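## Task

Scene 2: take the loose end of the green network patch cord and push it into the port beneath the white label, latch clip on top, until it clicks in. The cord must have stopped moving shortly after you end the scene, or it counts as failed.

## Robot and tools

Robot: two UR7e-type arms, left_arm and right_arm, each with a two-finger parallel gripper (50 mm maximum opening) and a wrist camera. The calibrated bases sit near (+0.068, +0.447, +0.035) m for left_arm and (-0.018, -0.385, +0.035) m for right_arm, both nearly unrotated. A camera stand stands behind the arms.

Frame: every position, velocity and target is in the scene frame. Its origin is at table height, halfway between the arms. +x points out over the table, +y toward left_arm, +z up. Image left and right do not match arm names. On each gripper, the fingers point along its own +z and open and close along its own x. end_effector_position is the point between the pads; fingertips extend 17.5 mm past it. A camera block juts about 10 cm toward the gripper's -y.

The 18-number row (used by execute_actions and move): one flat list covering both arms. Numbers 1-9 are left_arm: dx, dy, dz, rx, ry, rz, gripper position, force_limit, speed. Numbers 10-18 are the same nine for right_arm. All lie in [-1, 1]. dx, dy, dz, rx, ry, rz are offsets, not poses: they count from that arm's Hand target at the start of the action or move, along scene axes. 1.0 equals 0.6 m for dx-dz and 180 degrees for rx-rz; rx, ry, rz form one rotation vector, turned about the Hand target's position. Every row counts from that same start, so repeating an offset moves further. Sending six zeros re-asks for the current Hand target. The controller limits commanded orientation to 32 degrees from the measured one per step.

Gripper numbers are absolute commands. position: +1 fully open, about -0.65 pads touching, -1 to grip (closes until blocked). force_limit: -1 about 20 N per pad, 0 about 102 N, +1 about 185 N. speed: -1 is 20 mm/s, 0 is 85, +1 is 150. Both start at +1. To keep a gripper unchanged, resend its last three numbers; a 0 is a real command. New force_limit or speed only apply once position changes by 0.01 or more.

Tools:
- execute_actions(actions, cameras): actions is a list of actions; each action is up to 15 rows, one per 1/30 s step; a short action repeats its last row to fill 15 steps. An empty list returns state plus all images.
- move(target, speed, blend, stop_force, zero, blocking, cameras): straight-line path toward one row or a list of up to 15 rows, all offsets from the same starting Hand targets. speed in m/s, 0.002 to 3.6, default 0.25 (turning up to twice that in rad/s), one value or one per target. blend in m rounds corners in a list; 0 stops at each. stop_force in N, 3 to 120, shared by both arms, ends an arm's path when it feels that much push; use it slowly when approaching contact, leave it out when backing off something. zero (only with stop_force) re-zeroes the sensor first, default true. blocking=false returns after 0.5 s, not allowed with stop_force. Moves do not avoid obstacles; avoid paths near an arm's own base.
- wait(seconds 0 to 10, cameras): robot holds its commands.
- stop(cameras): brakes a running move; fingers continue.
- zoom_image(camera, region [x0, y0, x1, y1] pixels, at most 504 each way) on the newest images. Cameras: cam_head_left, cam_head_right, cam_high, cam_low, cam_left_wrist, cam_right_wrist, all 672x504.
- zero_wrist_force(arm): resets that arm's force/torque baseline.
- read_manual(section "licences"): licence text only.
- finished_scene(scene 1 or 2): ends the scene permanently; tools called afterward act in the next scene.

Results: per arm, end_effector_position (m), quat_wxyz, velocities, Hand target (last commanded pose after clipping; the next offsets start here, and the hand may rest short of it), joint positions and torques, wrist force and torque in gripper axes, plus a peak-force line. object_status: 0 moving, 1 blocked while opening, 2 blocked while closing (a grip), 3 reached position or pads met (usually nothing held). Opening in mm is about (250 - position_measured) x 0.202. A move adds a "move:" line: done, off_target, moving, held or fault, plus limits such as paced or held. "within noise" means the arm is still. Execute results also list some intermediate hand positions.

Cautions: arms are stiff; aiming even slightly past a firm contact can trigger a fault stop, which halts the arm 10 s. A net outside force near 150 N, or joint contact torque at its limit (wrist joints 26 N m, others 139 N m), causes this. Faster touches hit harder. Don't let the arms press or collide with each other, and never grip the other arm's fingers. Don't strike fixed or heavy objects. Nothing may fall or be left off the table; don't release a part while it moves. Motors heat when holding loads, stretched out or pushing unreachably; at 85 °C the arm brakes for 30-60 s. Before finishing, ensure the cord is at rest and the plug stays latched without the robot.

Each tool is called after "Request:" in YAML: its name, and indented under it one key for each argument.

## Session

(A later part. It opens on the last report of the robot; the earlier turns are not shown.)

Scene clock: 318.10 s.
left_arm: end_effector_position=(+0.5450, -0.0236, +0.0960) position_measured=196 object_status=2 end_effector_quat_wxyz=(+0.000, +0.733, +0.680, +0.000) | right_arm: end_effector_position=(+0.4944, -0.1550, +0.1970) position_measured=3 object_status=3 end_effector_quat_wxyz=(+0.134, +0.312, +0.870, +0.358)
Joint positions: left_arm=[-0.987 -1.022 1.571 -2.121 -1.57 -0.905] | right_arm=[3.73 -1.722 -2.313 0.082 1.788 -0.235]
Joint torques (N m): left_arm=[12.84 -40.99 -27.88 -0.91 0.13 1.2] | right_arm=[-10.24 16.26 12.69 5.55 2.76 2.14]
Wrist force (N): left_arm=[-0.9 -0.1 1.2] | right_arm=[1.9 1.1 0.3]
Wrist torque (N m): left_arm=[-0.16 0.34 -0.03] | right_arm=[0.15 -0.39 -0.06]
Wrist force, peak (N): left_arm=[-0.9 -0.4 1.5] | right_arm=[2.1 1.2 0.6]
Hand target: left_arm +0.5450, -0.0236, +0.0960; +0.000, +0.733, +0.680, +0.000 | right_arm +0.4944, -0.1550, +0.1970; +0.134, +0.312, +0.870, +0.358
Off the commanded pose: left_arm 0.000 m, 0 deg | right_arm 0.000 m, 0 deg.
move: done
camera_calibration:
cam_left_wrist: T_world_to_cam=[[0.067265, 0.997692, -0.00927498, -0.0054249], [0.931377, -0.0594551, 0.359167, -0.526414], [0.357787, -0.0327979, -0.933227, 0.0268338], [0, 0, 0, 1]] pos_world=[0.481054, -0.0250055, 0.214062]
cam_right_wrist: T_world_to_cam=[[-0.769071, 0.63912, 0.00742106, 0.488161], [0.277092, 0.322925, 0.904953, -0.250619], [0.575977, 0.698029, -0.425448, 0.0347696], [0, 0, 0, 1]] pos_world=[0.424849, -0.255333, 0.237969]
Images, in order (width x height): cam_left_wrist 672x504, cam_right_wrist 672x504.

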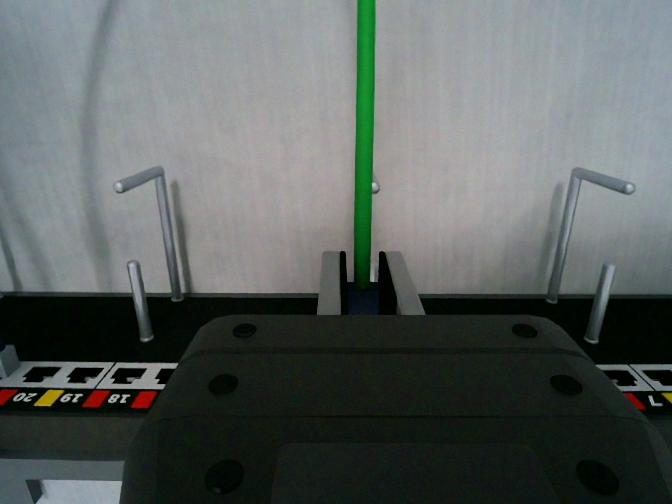

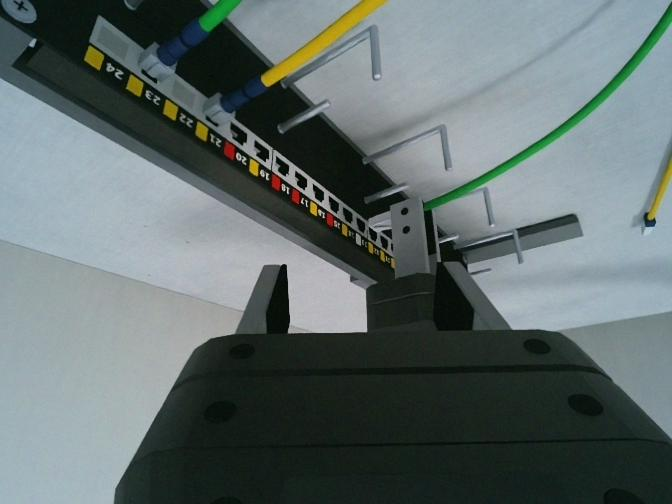

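Request:
move:
  target: [0.0083,-0.0031,-0.0025,0,0,0,-1,-0.3,-1,0,0,0,0,0,0,1,1,1]
  speed: 0.02
  stop_force: 6
  cameras: ["cam_right_wrist"]

Request:
zoom_image:
  camera: "cam_right_wrist"
  region: [335, 200, 395, 245]

Scene clock: 338.67 s.
left_arm: end_effector_position=(+0.5500, -0.0254, +0.0945) position_measured=196 object_status=2 end_effector_quat_wxyz=(+0.000, +0.733, +0.680, +0.000) | right_arm: end_effector_position=(+0.4944, -0.1550, +0.1970) position_measured=3 object_status=3 end_effector_quat_wxyz=(+0.134, +0.312, +0.870, +0.358)
Joint positions: left_arm=[-0.983 -1.01 1.556 -2.117 -1.57 -0.9] | right_arm=[3.73 -1.722 -2.313 0.082 1.788 -0.235]
Joint torques (N m): left_arm=[13.2 -41.2 -28.89 -0.99 -2.33 1.32] | right_arm=[-10 14.99 10.67 5.41 2.66 2.41]
Wrist force (N): left_arm=[-0.9 -0.3 1.3] | right_arm=[1.8 0.9 0.5]
Wrist torque (N m): left_arm=[-0.17 0.33 -0.03] | right_arm=[0.12 -0.38 -0.05]
Wrist force, peak (N): left_arm=[-0.7 0.0 1.5] | right_arm=[2.1 1.0 0.6]
Hand target: left_arm +0.5500, -0.0254, +0.0945; +0.000, +0.733, +0.680, +0.000 | right_arm +0.4944, -0.1550, +0.1970; +0.134, +0.312, +0.870, +0.358
Off the commanded pose: left_arm 0.000 m, 0 deg | right_arm 0.000 m, 0 deg.
move: done
camera_calibration:
cam_right_wrist: T_world_to_cam=[[-0.769071, 0.63912, 0.00742106, 0.488161], [0.277092, 0.322925, 0.904953, -0.250619], [0.575977, 0.698029, -0.425448, 0.0347696], [0, 0, 0, 1]] pos_world=[0.424849, -0.255333, 0.237969]
Images, in order (width x height): cam_right_wrist 672x504.

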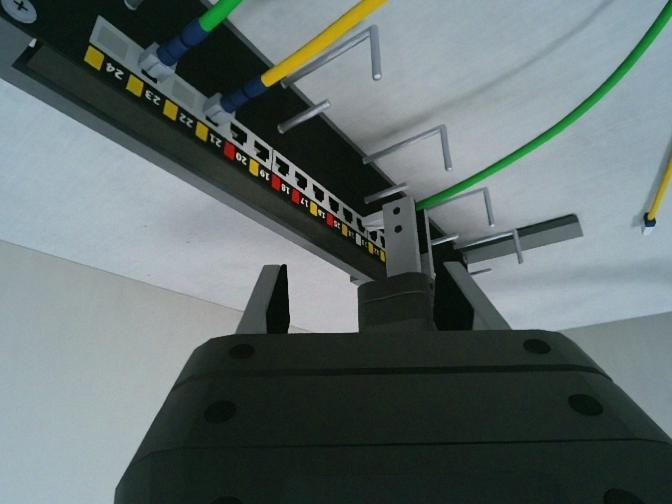

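Scaled by 8.400.

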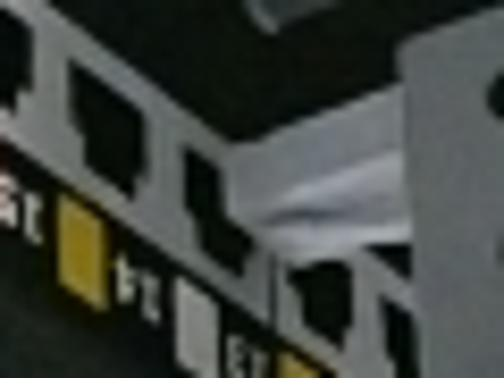

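Request:
move:
  target: [0.01,-0.0019,-0.0008,0,0,0,-1,-0.3,-1,0,0,0,0,0,0,1,1,1]
  speed: 0.006
  stop_force: 4
  cameras: ["cam_right_wrist"]

Request:
zoom_image:
  camera: "cam_right_wrist"
  region: [335, 200, 395, 245]

Scene clock: 351.90 s.
left_arm: end_effector_position=(+0.5529, -0.0260, +0.0942) position_measured=196 object_status=2 end_effector_quat_wxyz=(+0.000, +0.733, +0.680, +0.000) | right_arm: end_effector_position=(+0.4944, -0.1550, +0.1970) position_measured=3 object_status=3 end_effector_quat_wxyz=(+0.134, +0.312, +0.870, +0.358)
Joint positions: left_arm=[-0.979 -1.005 1.548 -2.114 -1.57 -0.897] | right_arm=[3.73 -1.722 -2.313 0.082 1.788 -0.235]
Joint torques (N m): left_arm=[-12.51 -54.7 -15.25 -5.28 2.21 -1.75] | right_arm=[-10.09 17.38 11.77 5.5 2.74 2.02]
Wrist force (N): left_arm=[-1.0 -3.4 1.0] | right_arm=[1.9 1.1 0.3]
Wrist torque (N m): left_arm=[-0.27 0.32 -0.02] | right_arm=[0.14 -0.39 -0.06]
Wrist force, peak (N): left_arm=[-0.7 -8.4 0.2] | right_arm=[2.1 1.2 0.6]
Hand target: left_arm +0.5529, -0.0260, +0.0942; +0.000, +0.733, +0.680, +0.000 (not the last commanded pose) | right_arm +0.4944, -0.1550, +0.1970; +0.134, +0.312, +0.870, +0.358
Off the commanded pose: left_arm 0.003 m, 0 deg | right_arm 0.000 m, 0 deg.
move: contact (left_arm)
camera_calibration:
cam_right_wrist: T_world_to_cam=[[-0.769071, 0.63912, 0.00742106, 0.488161], [0.277092, 0.322925, 0.904953, -0.250619], [0.575977, 0.698029, -0.425448, 0.0347696], [0, 0, 0, 1]] pos_world=[0.424849, -0.255333, 0.237969]
Images, in order (width x height): cam_right_wrist 672x504.

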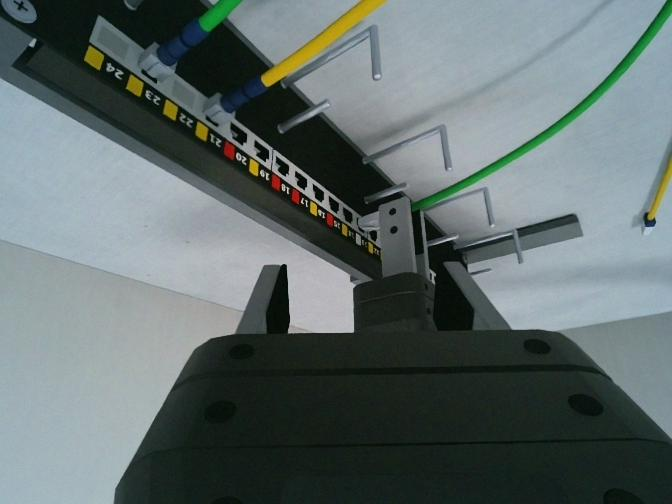

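Scaled by 8.400.

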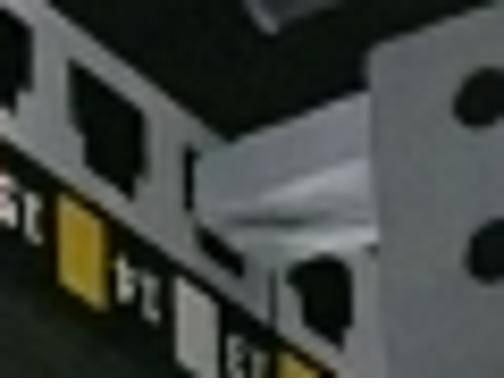

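Request:
zoom_image:
  camera: "cam_right_wrist"
  region: [350, 212, 374, 230]

Scaled by 21.000.

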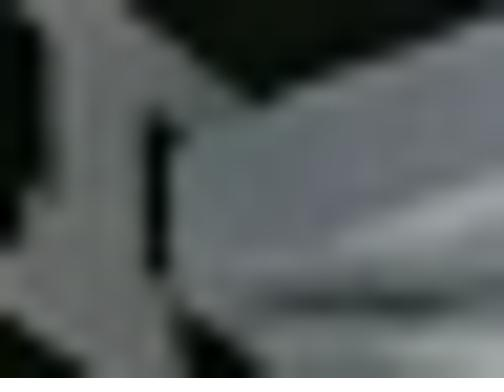

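Request:
move:
  target: [-0.00167,-0.0019,0,0,0,0,-1,-0.3,-1,0,0,0,0,0,0,1,1,1]
  speed: 0.02

Request:
move:
  target: [0.005,-0.00037,0,0,0,0,-1,-0.3,-1,0,0,0,0,0,0,1,1,1]
  speed: 0.005
  stop_force: 5
  cameras: ["cam_right_wrist"]

Request:
zoom_image:
  camera: "cam_right_wrist"
  region: [350, 212, 374, 230]

Request:
zoom_image:
  camera: "cam_right_wrist"
  region: [335, 200, 395, 245]

Scene clock: 373.60 s.
left_arm: end_effector_position=(+0.5520, -0.0271, +0.0943) position_measured=196 object_status=2 end_effector_quat_wxyz=(+0.000, +0.733, +0.680, +0.000) | right_arm: end_effector_position=(+0.4944, -0.1550, +0.1970) position_measured=3 object_status=3 end_effector_quat_wxyz=(+0.134, +0.312, +0.870, +0.358)
Joint positions: left_arm=[-0.981 -1.005 1.547 -2.114 -1.57 -0.899] | right_arm=[3.73 -1.722 -2.313 0.082 1.788 -0.235]
Joint torques (N m): left_arm=[-14.44 -42.01 -28.74 -1.76 0.12 -1.79] | right_arm=[-9.48 15.79 12.02 5.36 2.81 1.97]
Wrist force (N): left_arm=[-0.5 -0.3 1.1] | right_arm=[1.8 1.0 0.5]
Wrist torque (N m): left_arm=[-0.16 0.28 0.15] | right_arm=[0.13 -0.38 -0.06]
Wrist force, peak (N): left_arm=[-0.8 -3.5 1.0] | right_arm=[2.1 1.1 0.4]
Hand target: left_arm +0.5519, -0.0271, +0.0942; +0.000, +0.733, +0.680, +0.000 | right_arm +0.4944, -0.1550, +0.1970; +0.134, +0.312, +0.870, +0.358
Off the commanded pose: left_arm 0.000 m, 0 deg | right_arm 0.000 m, 0 deg.
move: done

Scene clock: 375.27 s.
left_arm: end_effector_position=(+0.5532, -0.0273, +0.0942) position_measured=196 object_status=2 end_effector_quat_wxyz=(+0.000, +0.733, +0.680, +0.000) | right_arm: end_effector_position=(+0.4944, -0.1550, +0.1970) position_measured=3 object_status=3 end_effector_quat_wxyz=(+0.134, +0.312, +0.870, +0.358)
Joint positions: left_arm=[-0.98 -1.002 1.544 -2.113 -1.57 -0.898] | right_arm=[3.73 -1.722 -2.313 0.082 1.788 -0.235]
Joint torques (N m): left_arm=[-11.96 -54.55 -14.71 -5.32 -0.12 -1.82] | right_arm=[-9.51 16.22 10.96 5.26 2.49 2.09]
Wrist force (N): left_arm=[-1.5 -4.3 0.9] | right_arm=[1.8 0.9 0.4]
Wrist torque (N m): left_arm=[-0.28 0.30 -0.01] | right_arm=[0.12 -0.39 -0.06]
Wrist force, peak (N): left_arm=[-2.6 -8.7 0.7] | right_arm=[2.1 1.1 0.4]
Hand target: left_arm +0.5532, -0.0273, +0.0942; +0.000, +0.733, +0.680, +0.000 (not the last commanded pose) | right_arm +0.4944, -0.1550, +0.1970; +0.134, +0.312, +0.870, +0.358
Off the commanded pose: left_arm 0.002 m, 0 deg | right_arm 0.000 m, 0 deg.
move: contact (left_arm)
camera_calibration:
cam_right_wrist: T_world_to_cam=[[-0.769071, 0.63912, 0.00742106, 0.488161], [0.277092, 0.322925, 0.904953, -0.250619], [0.575977, 0.698029, -0.425448, 0.0347696], [0, 0, 0, 1]] pos_world=[0.424849, -0.255333, 0.237969]
Images, in order (width x height): cam_right_wrist 672x504.

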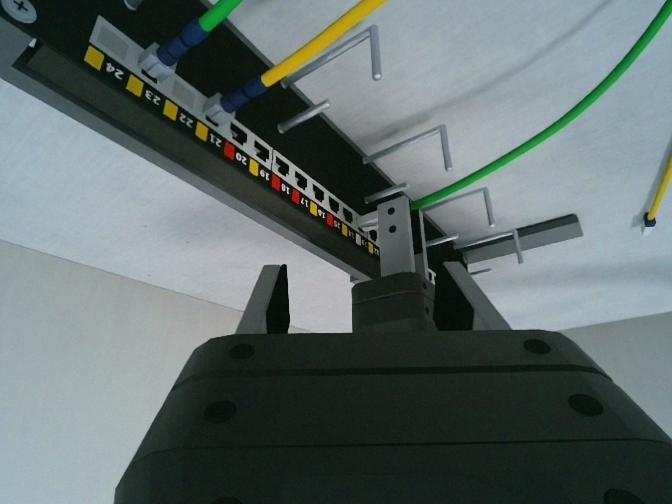

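Scaled by 21.000.

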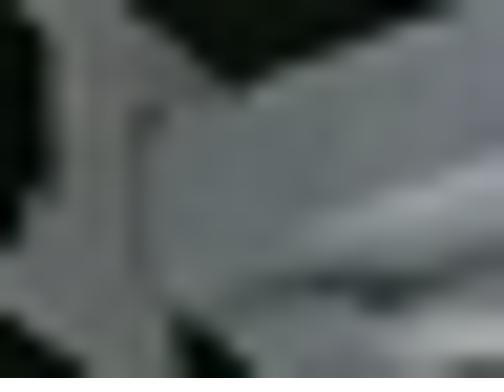

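Scaled by 8.400.

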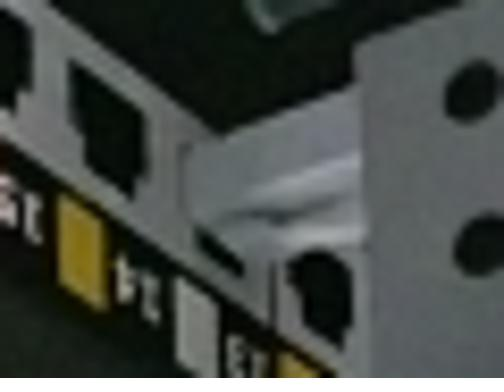

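Request:
zoom_image:
  camera: "cam_right_wrist"
  region: [336, 202, 360, 220]

Request:
zoom_image:
  camera: "cam_right_wrist"
  region: [334, 200, 382, 236]

Scaled by 21.000.

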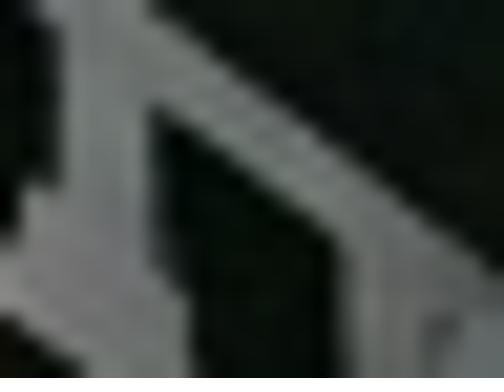

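Scaled by 10.500.

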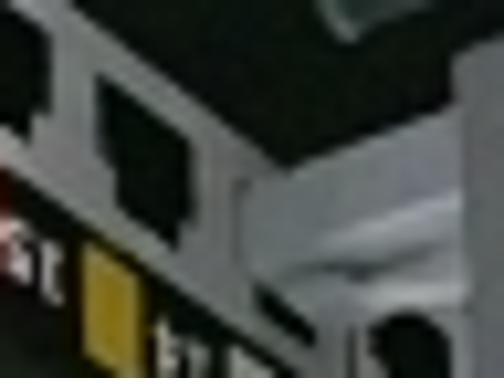

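Request:
move:
  target: [-0.001,-0.0007,0,0,0,0,-1,-0.3,-1,0,0,0,0,0,0,1,1,1]
  speed: 0.02

Request:
move:
  target: [0.005,-0.00037,0,0,0,0,-1,-0.3,-1,0,0,0,0,0,0,1,1,1]
  speed: 0.005
  stop_force: 5
  cameras: ["cam_right_wrist"]

Request:
zoom_image:
  camera: "cam_right_wrist"
  region: [350, 212, 374, 230]

Scene clock: 408.80 s.
left_arm: end_effector_position=(+0.5526, -0.0277, +0.0942) position_measured=196 object_status=2 end_effector_quat_wxyz=(+0.000, +0.733, +0.680, +0.000) | right_arm: end_effector_position=(+0.4944, -0.1550, +0.1970) position_measured=3 object_status=3 end_effector_quat_wxyz=(+0.134, +0.312, +0.870, +0.358)
Joint positions: left_arm=[-0.981 -1.003 1.544 -2.113 -1.57 -0.899] | right_arm=[3.73 -1.722 -2.313 0.082 1.788 -0.235]
Joint torques (N m): left_arm=[-14.35 -55.06 -14 -5.09 -0.26 -1.8] | right_arm=[-9.41 16.24 12.24 5.25 2.74 1.96]
Wrist force (N): left_arm=[-0.9 -0.2 1.0] | right_arm=[1.9 1.0 0.5]
Wrist torque (N m): left_arm=[-0.15 0.33 0.15] | right_arm=[0.14 -0.40 -0.06]
Wrist force, peak (N): left_arm=[-1.6 -4.4 1.0] | right_arm=[2.1 1.1 0.6]
Hand target: left_arm +0.5526, -0.0277, +0.0942; +0.000, +0.733, +0.680, +0.000 | right_arm +0.4944, -0.1550, +0.1970; +0.134, +0.312, +0.870, +0.358
Off the commanded pose: left_arm 0.000 m, 0 deg | right_arm 0.000 m, 0 deg.
move: done

Scene clock: 410.27 s.
left_arm: end_effector_position=(+0.5556, -0.0279, +0.0942) position_measured=196 object_status=2 end_effector_quat_wxyz=(+0.000, +0.733, +0.680, +0.000) | right_arm: end_effector_position=(+0.4944, -0.1550, +0.1970) position_measured=3 object_status=3 end_effector_quat_wxyz=(+0.134, +0.312, +0.870, +0.358)
Joint positions: left_arm=[-0.978 -0.998 1.536 -2.11 -1.57 -0.895] | right_arm=[3.73 -1.722 -2.313 0.082 1.788 -0.235]
Joint torques (N m): left_arm=[14.98 -42.85 -29.6 -1.04 -0.02 1.23] | right_arm=[-10.14 17.07 12.28 5.39 2.45 1.88]
Wrist force (N): left_arm=[-2.5 -2.5 2.1] | right_arm=[1.8 0.9 0.5]
Wrist torque (N m): left_arm=[-0.20 0.26 0.02] | right_arm=[0.11 -0.38 -0.05]
Wrist force, peak (N): left_arm=[-2.7 -2.5 2.1] | right_arm=[2.0 1.1 0.4]
Hand target: left_arm +0.5556, -0.0279, +0.0942; +0.000, +0.733, +0.680, +0.000 | right_arm +0.4944, -0.1550, +0.1970; +0.134, +0.312, +0.870, +0.358
Off the commanded pose: left_arm 0.000 m, 0 deg | right_arm 0.000 m, 0 deg.
move: done
camera_calibration:
cam_right_wrist: T_world_to_cam=[[-0.769071, 0.63912, 0.00742106, 0.488161], [0.277092, 0.322925, 0.904953, -0.250619], [0.575977, 0.698029, -0.425448, 0.0347696], [0, 0, 0, 1]] pos_world=[0.424849, -0.255333, 0.237969]
Images, in order (width x height): cam_right_wrist 672x504.

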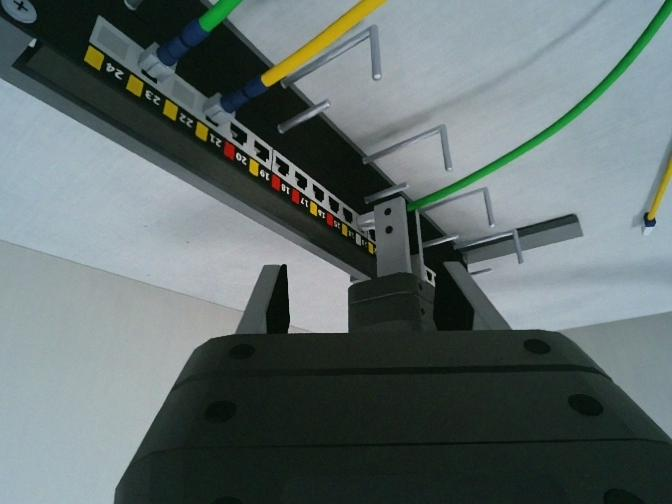

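Scaled by 21.000.

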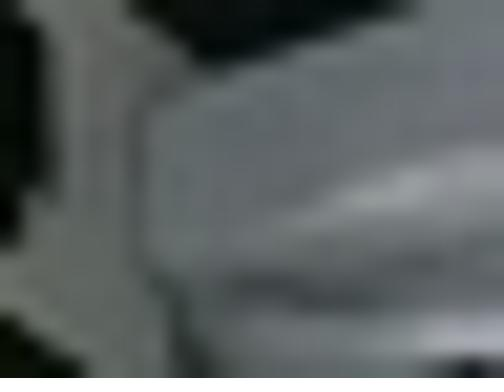

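Request:
move:
  target: [0.01995,-0.00146,0,0,0,0,-1,-0.3,-1,0,0,0,0,0,0,1,1,1]
  speed: 0.008
  stop_force: 20
  cameras: ["cam_right_wrist","cam_left_wrist"]

Request:
zoom_image:
  camera: "cam_right_wrist"
  region: [335, 200, 395, 245]

Scene clock: 417.43 s.
left_arm: end_effector_position=(+0.5624, -0.0284, +0.0942) position_measured=196 object_status=2 end_effector_quat_wxyz=(+0.000, +0.733, +0.680, +0.000) | right_arm: end_effector_position=(+0.4944, -0.1550, +0.1970) position_measured=3 object_status=3 end_effector_quat_wxyz=(+0.134, +0.312, +0.870, +0.358)
Joint positions: left_arm=[-0.97 -0.987 1.518 -2.102 -1.57 -0.887] | right_arm=[3.73 -1.722 -2.313 0.082 1.788 -0.235]
Joint torques (N m): left_arm=[-7.55 -56.77 -19.01 -7.79 4.51 -1.94] | right_arm=[-9.35 16.75 12.65 5.46 2.7 1.81]
Wrist force (N): left_arm=[0.1 -21.9 1.0] | right_arm=[1.7 1.1 0.3]
Wrist torque (N m): left_arm=[-0.67 0.20 0.00] | right_arm=[0.16 -0.37 -0.06]
Wrist force, peak (N): left_arm=[0.2 -29.1 -0.5] | right_arm=[2.2 1.2 0.5]
Hand target: left_arm +0.5624, -0.0284, +0.0942; +0.000, +0.733, +0.680, +0.000 (not the last commanded pose) | right_arm +0.4944, -0.1550, +0.1970; +0.134, +0.312, +0.870, +0.358
Off the commanded pose: left_arm 0.005 m, 0 deg | right_arm 0.000 m, 0 deg.
move: contact (left_arm)
camera_calibration:
cam_left_wrist: T_world_to_cam=[[0.0673596, 0.997686, -0.00924507, -0.00187693], [0.931417, -0.0595583, 0.359048, -0.542257], [0.357667, -0.0327964, -0.933273, 0.0188409], [0, 0, 0, 1]] pos_world=[0.498455, -0.0298054, 0.212263]
cam_right_wrist: T_world_to_cam=[[-0.769071, 0.63912, 0.00742106, 0.488161], [0.277092, 0.322925, 0.904953, -0.250619], [0.575977, 0.698029, -0.425448, 0.0347696], [0, 0, 0, 1]] pos_world=[0.424849, -0.255333, 0.237969]
Images, in order (width x height): cam_left_wrist 672x504, cam_right_wrist 672x504.

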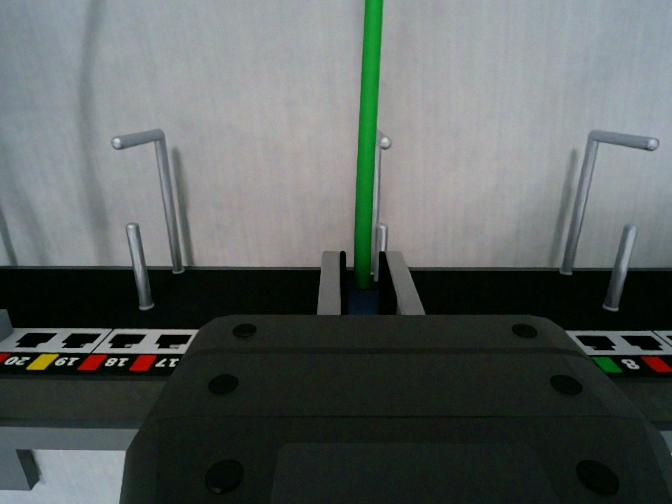

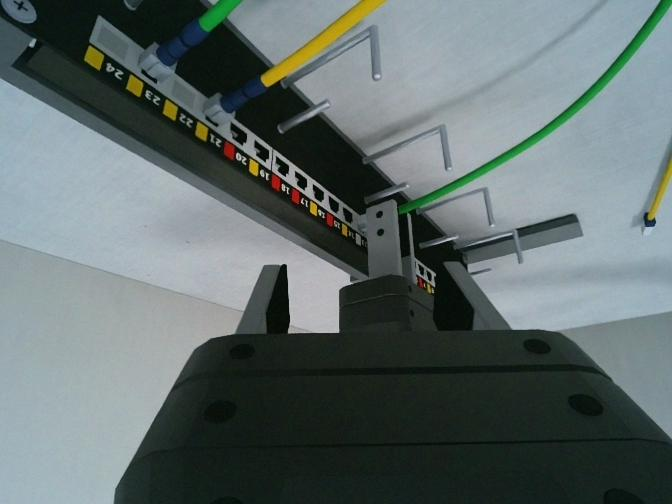

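Scaled by 8.400.

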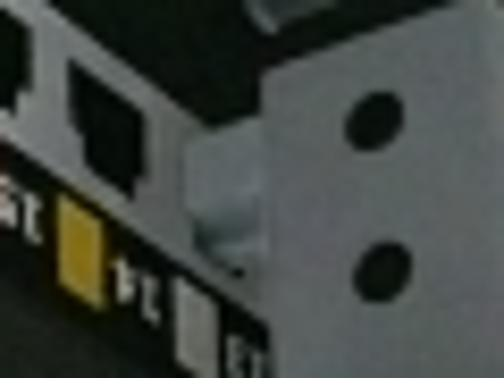

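Request:
move:
  target: [0.00997,-0.00073,0,0,0,0,-1,-0.3,-1,0,0,0,0,0,0,1,1,1]
  speed: 0.006
  stop_force: 32
  cameras: ["cam_right_wrist","cam_left_wrist"]

Request:
zoom_image:
  camera: "cam_right_wrist"
  region: [335, 200, 395, 245]

Scene clock: 425.70 s.
left_arm: end_effector_position=(+0.5684, -0.0289, +0.0942) position_measured=196 object_status=2 end_effector_quat_wxyz=(+0.000, +0.733, +0.680, +0.000) | right_arm: end_effector_position=(+0.4944, -0.1550, +0.1970) position_measured=3 object_status=3 end_effector_quat_wxyz=(+0.134, +0.312, +0.870, +0.358)
Joint positions: left_arm=[-0.963 -0.978 1.502 -2.095 -1.57 -0.88] | right_arm=[3.73 -1.722 -2.313 0.082 1.788 -0.235]
Joint torques (N m): left_arm=[23.96 -44.65 -36.22 -5.39 7.07 1.18] | right_arm=[-7.64 16.31 12.6 5.49 2.58 1.82]
Wrist force (N): left_arm=[-0.8 -32.0 -0.1] | right_arm=[1.8 1.0 0.6]
Wrist torque (N m): left_arm=[-0.64 0.23 0.03] | right_arm=[0.12 -0.38 -0.06]
Wrist force, peak (N): left_arm=[4.6 -37.3 -1.7] | right_arm=[2.2 1.0 0.5]
Hand target: left_arm +0.5684, -0.0289, +0.0942; +0.000, +0.733, +0.680, +0.000 | right_arm +0.4944, -0.1550, +0.1970; +0.134, +0.312, +0.870, +0.358
Off the commanded pose: left_arm 0.000 m, 0 deg | right_arm 0.000 m, 0 deg.
move: done
camera_calibration:
cam_left_wrist: T_world_to_cam=[[0.0673948, 0.997683, -0.00933834, -0.00177369], [0.931415, -0.0595576, 0.359054, -0.547782], [0.357666, -0.0328962, -0.93327, 0.016711], [0, 0, 0, 1]] pos_world=[0.504355, -0.0303053, 0.212263]
cam_right_wrist: T_world_to_cam=[[-0.769071, 0.63912, 0.00742106, 0.488161], [0.277092, 0.322925, 0.904953, -0.250619], [0.575977, 0.698029, -0.425448, 0.0347696], [0, 0, 0, 1]] pos_world=[0.424849, -0.255333, 0.237969]
Images, in order (width x height): cam_left_wrist 672x504, cam_right_wrist 672x504.

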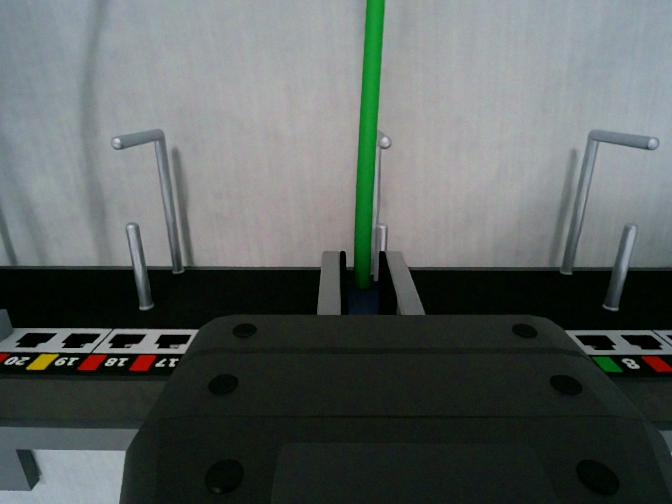

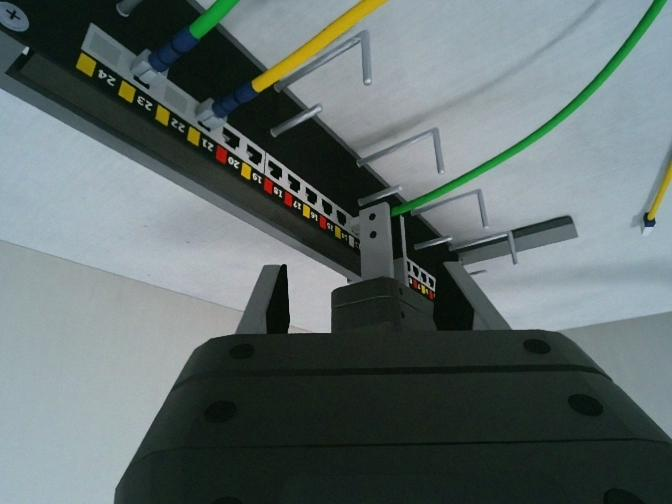

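Scaled by 8.400.

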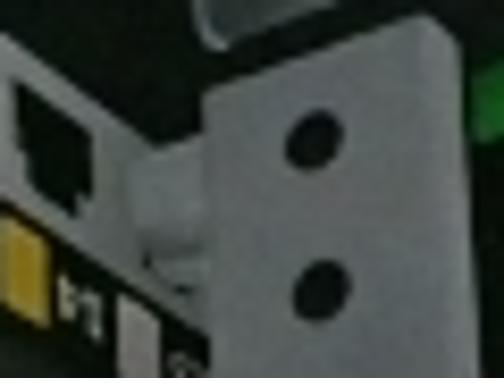

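Request:
move:
  target: [-0.0013,0.0001,0,0,0,0,-1,-0.3,-1,0,0,0,0,0,0,1,1,1]
  speed: 0.01

Request:
move:
  target: [-0.005,0.00037,0,0,0,0,-1,-0.3,-1,0,0,0,0,0,0,1,1,1]
  speed: 0.004
  stop_force: 16
  cameras: ["cam_right_wrist"]

Request:
zoom_image:
  camera: "cam_right_wrist"
  region: [335, 200, 395, 245]

Scene clock: 435.03 s.
left_arm: end_effector_position=(+0.5677, -0.0288, +0.0942) position_measured=196 object_status=2 end_effector_quat_wxyz=(+0.000, +0.733, +0.680, +0.000) | right_arm: end_effector_position=(+0.4944, -0.1550, +0.1970) position_measured=3 object_status=3 end_effector_quat_wxyz=(+0.134, +0.312, +0.870, +0.358)
Joint positions: left_arm=[-0.964 -0.979 1.504 -2.096 -1.57 -0.881] | right_arm=[3.73 -1.722 -2.313 0.082 1.788 -0.235]
Joint torques (N m): left_arm=[-9.53 -57.33 -18.7 -6.13 3.99 -1.63] | right_arm=[-9.72 16.08 10.69 5.49 2.56 1.68]
Wrist force (N): left_arm=[-2.9 -10.6 2.7] | right_arm=[1.7 0.9 0.7]
Wrist torque (N m): left_arm=[-0.39 0.25 0.13] | right_arm=[0.12 -0.36 -0.06]
Wrist force, peak (N): left_arm=[-0.9 -32.3 -0.3] | right_arm=[2.0 1.3 0.3]
Hand target: left_arm +0.5676, -0.0288, +0.0942; +0.000, +0.733, +0.680, +0.000 | right_arm +0.4944, -0.1550, +0.1970; +0.134, +0.312, +0.870, +0.358
Off the commanded pose: left_arm 0.000 m, 0 deg | right_arm 0.000 m, 0 deg.
move: done

Scene clock: 436.63 s.
left_arm: end_effector_position=(+0.5673, -0.0288, +0.0942) position_measured=196 object_status=2 end_effector_quat_wxyz=(+0.000, +0.733, +0.680, +0.000) | right_arm: end_effector_position=(+0.4944, -0.1550, +0.1970) position_measured=3 object_status=3 end_effector_quat_wxyz=(+0.134, +0.312, +0.870, +0.358)
Joint positions: left_arm=[-0.964 -0.979 1.505 -2.097 -1.57 -0.882] | right_arm=[3.73 -1.722 -2.313 0.082 1.788 -0.235]
Joint torques (N m): left_arm=[12.7 -44.96 -28.65 -0.92 -0.68 1.1] | right_arm=[-8.59 16.9 12.47 5.17 2.48 1.62]
Wrist force (N): left_arm=[-1.8 3.4 2.7] | right_arm=[1.9 0.9 0.5]
Wrist torque (N m): left_arm=[0.10 0.28 0.18] | right_arm=[0.12 -0.39 -0.05]
Wrist force, peak (N): left_arm=[-2.4 -10.1 2.5] | right_arm=[2.0 1.1 0.5]
Hand target: left_arm +0.5673, -0.0288, +0.0942; +0.000, +0.733, +0.680, +0.000 (not the last commanded pose) | right_arm +0.4944, -0.1550, +0.1970; +0.134, +0.312, +0.870, +0.358
Off the commanded pose: left_arm 0.003 m, 0 deg | right_arm 0.000 m, 0 deg.
move: contact (left_arm)
camera_calibration:
cam_right_wrist: T_world_to_cam=[[-0.769071, 0.63912, 0.00742106, 0.488161], [0.277092, 0.322925, 0.904953, -0.250619], [0.575977, 0.698029, -0.425448, 0.0347696], [0, 0, 0, 1]] pos_world=[0.424849, -0.255333, 0.237969]
Images, in order (width x height): cam_right_wrist 672x504.

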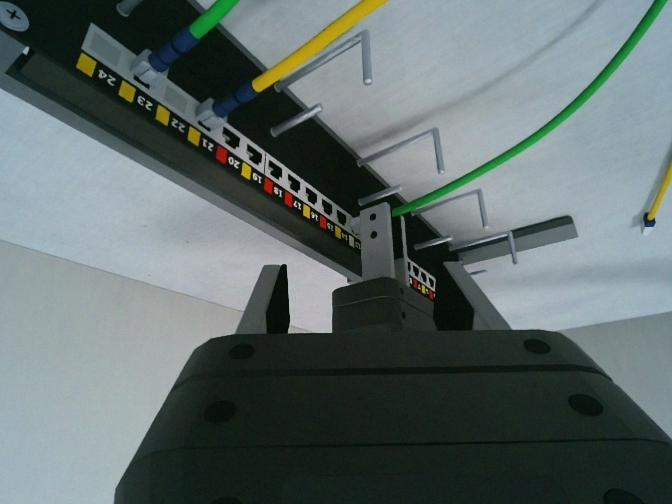

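Scaled by 8.400.

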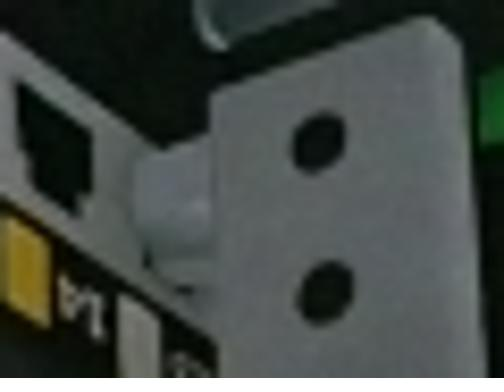

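Request:
move:
  target: [-0.0066,0.00049,0,0,0,0,-1,-0.3,-1,0,0,0,0,0,0,1,1,1]
  speed: 0.004
  stop_force: 16
  cameras: ["cam_right_wrist"]

Request:
zoom_image:
  camera: "cam_right_wrist"
  region: [335, 200, 395, 245]

Scene clock: 442.70 s.
left_arm: end_effector_position=(+0.5659, -0.0286, +0.0942) position_measured=196 object_status=2 end_effector_quat_wxyz=(+0.000, +0.733, +0.680, +0.000) | right_arm: end_effector_position=(+0.4944, -0.1550, +0.1970) position_measured=3 object_status=3 end_effector_quat_wxyz=(+0.134, +0.312, +0.870, +0.358)
Joint positions: left_arm=[-0.966 -0.982 1.509 -2.099 -1.57 -0.883] | right_arm=[3.73 -1.722 -2.313 0.082 1.788 -0.235]
Joint torques (N m): left_arm=[8.28 -42.24 -24.32 1.39 -1.83 1.12] | right_arm=[-8.44 17.11 12.11 5.47 2.68 1.66]
Wrist force (N): left_arm=[-2.8 17.6 1.0] | right_arm=[1.8 0.8 0.6]
Wrist torque (N m): left_arm=[0.49 0.29 0.22] | right_arm=[0.11 -0.38 -0.06]
Wrist force, peak (N): left_arm=[-2.2 22.5 1.6] | right_arm=[2.2 1.0 0.5]
Hand target: left_arm +0.5659, -0.0286, +0.0942; +0.000, +0.733, +0.680, +0.000 (not the last commanded pose) | right_arm +0.4944, -0.1550, +0.1970; +0.134, +0.312, +0.870, +0.358
Off the commanded pose: left_arm 0.003 m, 0 deg | right_arm 0.000 m, 0 deg.
move: contact (left_arm)
camera_calibration:
cam_right_wrist: T_world_to_cam=[[-0.769071, 0.63912, 0.00742106, 0.488161], [0.277092, 0.322925, 0.904953, -0.250619], [0.575977, 0.698029, -0.425448, 0.0347696], [0, 0, 0, 1]] pos_world=[0.424849, -0.255333, 0.237969]
Images, in order (width x height): cam_right_wrist 672x504.

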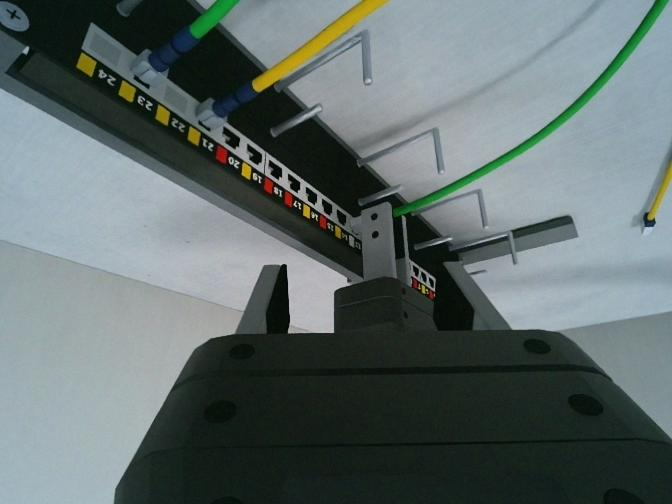

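Scaled by 8.400.

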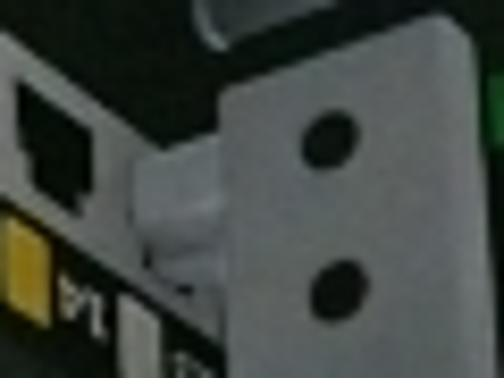

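Request:
move:
  target: [-0.0066,0.00049,0,0,0,0,-1,-0.3,-1,0,0,0,0,0,0,1,1,1]
  speed: 0.004
  stop_force: 7
  cameras: ["cam_right_wrist"]

Request:
zoom_image:
  camera: "cam_right_wrist"
  region: [335, 200, 395, 245]

Scene clock: 454.30 s.
left_arm: end_effector_position=(+0.5657, -0.0285, +0.0942) position_measured=196 object_status=2 end_effector_quat_wxyz=(+0.000, +0.733, +0.680, +0.000) | right_arm: end_effector_position=(+0.4944, -0.1550, +0.1970) position_measured=3 object_status=3 end_effector_quat_wxyz=(+0.134, +0.312, +0.870, +0.358)
Joint positions: left_arm=[-0.966 -0.982 1.51 -2.099 -1.57 -0.883] | right_arm=[3.73 -1.722 -2.313 0.082 1.788 -0.235]
Joint torques (N m): left_arm=[7.41 -42.38 -22.15 2.76 -5.43 1.03] | right_arm=[-9.59 15.46 11.85 5.29 2.53 1.31]
Wrist force (N): left_arm=[-4.6 23.7 1.0] | right_arm=[2.0 0.9 0.3]
Wrist torque (N m): left_arm=[0.55 0.19 0.24] | right_arm=[0.12 -0.41 -0.06]
Wrist force, peak (N): left_arm=[-5.2 28.1 1.5] | right_arm=[2.1 1.0 0.6]
Hand target: left_arm +0.5657, -0.0285, +0.0942; +0.000, +0.733, +0.680, +0.000 (not the last commanded pose) | right_arm +0.4944, -0.1550, +0.1970; +0.134, +0.312, +0.870, +0.358
Off the commanded pose: left_arm 0.004 m, 0 deg | right_arm 0.000 m, 0 deg.
move: contact (left_arm)
camera_calibration:
cam_right_wrist: T_world_to_cam=[[-0.769071, 0.63912, 0.00742106, 0.488161], [0.277092, 0.322925, 0.904953, -0.250619], [0.575977, 0.698029, -0.425448, 0.0347696], [0, 0, 0, 1]] pos_world=[0.424849, -0.255333, 0.237969]
Images, in order (width x height): cam_right_wrist 672x504.

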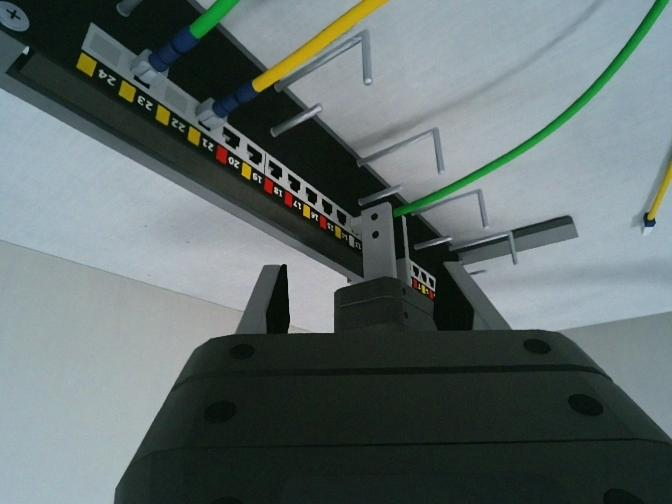

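Scaled by 8.400.

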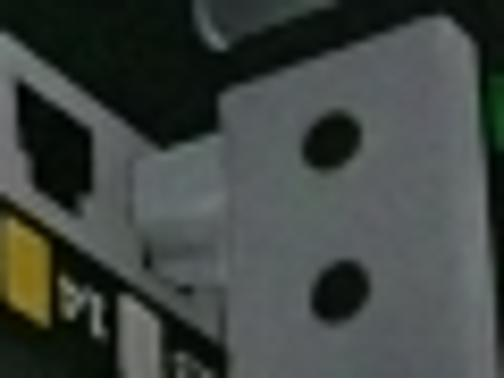

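Request:
move:
  target: [0.0015,-0.0001,0,0,0,0,-1,-0.3,-1,0,0,0,0,0,0,1,1,1]
  speed: 0.01

Request:
execute_actions:
  actions:
    - [[0,0,0,0,0,0,-0.1,-0.3,-1,0,0,0,0,0,0,1,1,1]]
  cameras: ["cam_right_wrist"]

Request:
zoom_image:
  camera: "cam_right_wrist"
  region: [325, 190, 435, 270]

Scene clock: 463.93 s.
left_arm: end_effector_position=(+0.5665, -0.0285, +0.0942) position_measured=196 object_status=2 end_effector_quat_wxyz=(+0.000, +0.733, +0.680, +0.000) | right_arm: end_effector_position=(+0.4944, -0.1550, +0.1970) position_measured=3 object_status=3 end_effector_quat_wxyz=(+0.134, +0.312, +0.870, +0.358)
Joint positions: left_arm=[-0.965 -0.981 1.507 -2.098 -1.57 -0.883] | right_arm=[3.73 -1.722 -2.313 0.082 1.788 -0.235]
Joint torques (N m): left_arm=[13.79 -42.76 -27 -0.45 -0.91 1.2] | right_arm=[-8.47 15.11 11.98 5.31 2.52 1.37]
Wrist force (N): left_arm=[-3.1 1.0 -0.6] | right_arm=[1.8 1.1 0.5]
Wrist torque (N m): left_arm=[0.06 0.28 0.03] | right_arm=[0.15 -0.39 -0.06]
Wrist force, peak (N): left_arm=[-4.8 23.9 0.9] | right_arm=[2.0 1.1 0.5]
Hand target: left_arm +0.5666, -0.0285, +0.0942; +0.000, +0.733, +0.680, +0.000 | right_arm +0.4944, -0.1550, +0.1970; +0.134, +0.312, +0.870, +0.358
Off the commanded pose: left_arm 0.000 m, 0 deg | right_arm 0.000 m, 0 deg.
move: done

Scene clock: 464.63 s.
left_arm: end_effector_position=(+0.5666, -0.0285, +0.0942) position_measured=167 object_status=3 end_effector_quat_wxyz=(+0.000, +0.733, +0.680, +0.000) | right_arm: end_effector_position=(+0.4944, -0.1550, +0.1970) position_measured=3 object_status=3 end_effector_quat_wxyz=(+0.134, +0.312, +0.870, +0.358)
Joint positions: left_arm=[-0.965 -0.981 1.507 -2.098 -1.57 -0.882] | right_arm=[3.73 -1.722 -2.313 0.082 1.788 -0.235]
Joint torques (N m): left_arm=[11.74 -43.23 -28.64 -2.45 1.83 1.2] | right_arm=[-8.53 15.89 12.77 5.16 2.36 1.4]
Wrist force (N): left_arm=[-1.3 1.9 0.4] | right_arm=[2.0 0.9 0.5]
Wrist torque (N m): left_arm=[0.18 0.39 -0.03] | right_arm=[0.13 -0.41 -0.06]
Wrist force, peak (N): left_arm=[-3.5 0.6 0.0] | right_arm=[2.1 1.1 0.7]
Hand target: left_arm +0.5666, -0.0285, +0.0942; +0.000, +0.733, +0.680, +0.000 | right_arm +0.4944, -0.1550, +0.1970; +0.134, +0.312, +0.870, +0.358
Off the commanded pose: left_arm 0.000 m, 0 deg | right_arm 0.000 m, 0 deg.
Step readings (end_effector_position of left_arm | right_arm):
0: (+0.5665, -0.0285, +0.0942) | (+0.4944, -0.1550, +0.1970)
1: (+0.5665, -0.0285, +0.0942) | (+0.4944, -0.1550, +0.1970)
2: (+0.5665, -0.0285, +0.0942) | (+0.4944, -0.1550, +0.1970)
4: (+0.5665, -0.0285, +0.0942) | (+0.4944, -0.1550, +0.1970)
8: (+0.5665, -0.0285, +0.0942) | (+0.4944, -0.1550, +0.1970)
15: (+0.5666, -0.0285, +0.0942) | (+0.4944, -0.1550, +0.1970)
camera_calibration:
cam_right_wrist: T_world_to_cam=[[-0.769071, 0.63912, 0.00742106, 0.488161], [0.277092, 0.322925, 0.904953, -0.250619], [0.575977, 0.698029, -0.425448, 0.0347696], [0, 0, 0, 1]] pos_world=[0.424849, -0.255333, 0.237969]
Images, in order (width x height): cam_right_wrist 672x504.

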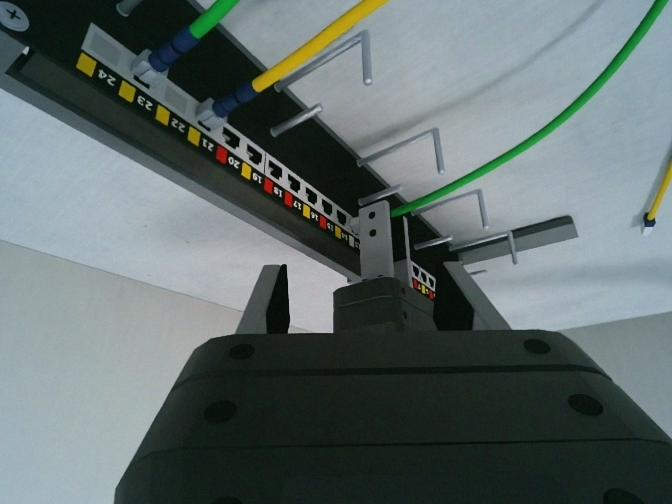

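Scaled by 4.582.

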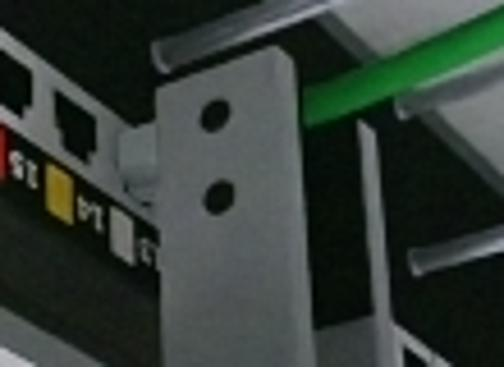

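Lift straight up and away.

Request:
move:
  target:
    - [0,0,0.07,0,0,0,-0.1,-0.3,-1,0,0,0,0,0,0,1,1,1]
    - [-0.1,0.05,0.15,0,0,0,-0.1,-0.3,-1,0,0,0,0,0,0,1,1,1]
  speed: [0.05,0.15]
  blend: [0.01,0]
  cameras: ["cam_right_wrist","cam_head_right"]

Request:
zoom_image:
  camera: "cam_right_wrist"
  region: [305, 180, 455, 290]

Scene clock: 472.60 s.
left_arm: end_effector_position=(+0.5067, +0.0014, +0.1841) position_measured=167 object_status=3 end_effector_quat_wxyz=(+0.000, +0.733, +0.680, +0.000) | right_arm: end_effector_position=(+0.4944, -0.1550, +0.1970) position_measured=3 object_status=3 end_effector_quat_wxyz=(+0.134, +0.312, +0.870, +0.358)
Joint positions: left_arm=[-1.016 -1.213 1.611 -1.969 -1.57 -0.934] | right_arm=[3.73 -1.722 -2.313 0.082 1.788 -0.235]
Joint torques (N m): left_arm=[-13.58 -47.73 -15.32 -0.95 1.93 -1.76] | right_arm=[-8.25 18.48 13.42 5.22 2.34 1.28]
Wrist force (N): left_arm=[-0.8 1.3 1.1] | right_arm=[1.9 0.9 0.5]
Wrist torque (N m): left_arm=[0.11 0.33 0.14] | right_arm=[0.12 -0.40 -0.05]
Wrist force, peak (N): left_arm=[-1.2 3.1 0.4] | right_arm=[1.9 1.4 0.6]
Hand target: left_arm +0.5066, +0.0015, +0.1842; +0.000, +0.733, +0.680, +0.000 | right_arm +0.4944, -0.1550, +0.1970; +0.134, +0.312, +0.870, +0.358
Off the commanded pose: left_arm 0.000 m, 0 deg | right_arm 0.000 m, 0 deg.
move: done
camera_calibration:
cam_right_wrist: T_world_to_cam=[[-0.769071, 0.63912, 0.00742106, 0.488161], [0.277092, 0.322925, 0.904953, -0.250619], [0.575977, 0.698029, -0.425448, 0.0347696], [0, 0, 0, 1]] pos_world=[0.424849, -0.255333, 0.237969]
Images, in order (width x height): cam_head_right 672x504, cam_right_wrist 672x504.

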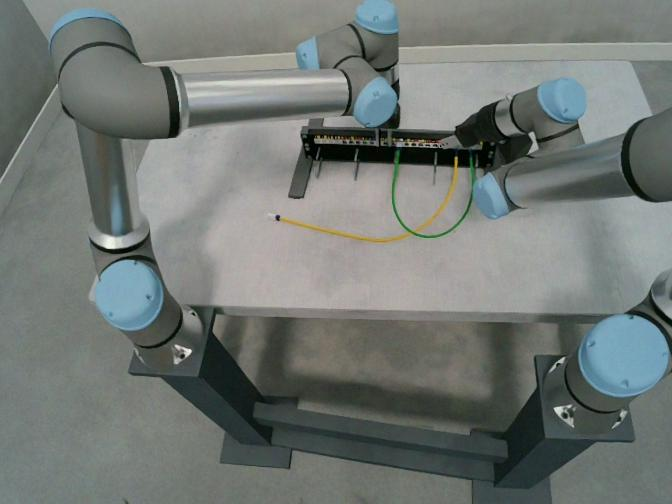

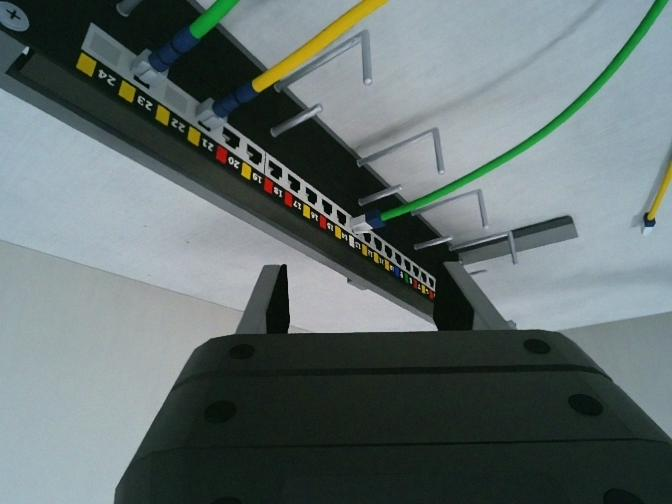

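Scaled by 3.360.

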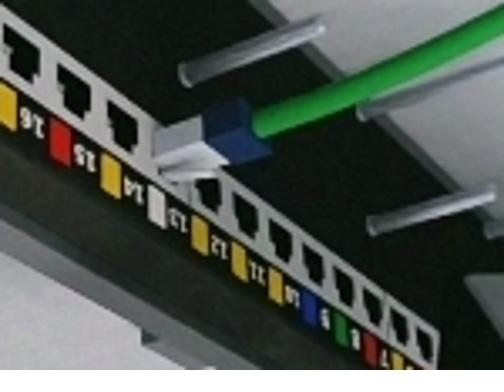

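Request:
wait:
  seconds: 1

Request:
finished_scene:
  scene: 2

Scene clock: 477.23 s.
left_arm: end_effector_position=(+0.5066, +0.0015, +0.1842) position_measured=167 object_status=3 end_effector_quat_wxyz=(+0.000, +0.733, +0.680, +0.000) | right_arm: end_effector_position=(+0.4944, -0.1550, +0.1970) position_measured=3 object_status=3 end_effector_quat_wxyz=(+0.134, +0.312, +0.870, +0.358)
Joint positions: left_arm=[-1.017 -1.213 1.611 -1.969 -1.57 -0.934] | right_arm=[3.73 -1.722 -2.313 0.082 1.788 -0.235]
Joint torques (N m): left_arm=[-14.82 -47.17 -15.81 -1.04 1.89 -1.77] | right_arm=[-9.29 16.09 13.73 5.19 2.5 1.2]
Wrist force (N): left_arm=[-0.8 1.6 1.0] | right_arm=[1.9 1.0 0.3]
Wrist torque (N m): left_arm=[0.16 0.33 0.14] | right_arm=[0.14 -0.40 -0.06]
Wrist force, peak (N): left_arm=[-1.3 1.7 1.0] | right_arm=[2.1 1.2 0.4]
Hand target: left_arm +0.5066, +0.0015, +0.1842; +0.000, +0.733, +0.680, +0.000 | right_arm +0.4944, -0.1550, +0.1970; +0.134, +0.312, +0.870, +0.358
Tool commands: left_gripper/position=-0.1 left_gripper/force_limit=-0.3 left_gripper/speed=-1.0 right_gripper/position=+1.0 right_gripper/force_limit=+1.0 right_gripper/speed=+1.0
Off the commanded pose: left_arm 0.000 m, 0 deg | right_arm 0.000 m, 0 deg.
wait: 1.00 s; at rest from the start

The scene is finished: the task was done.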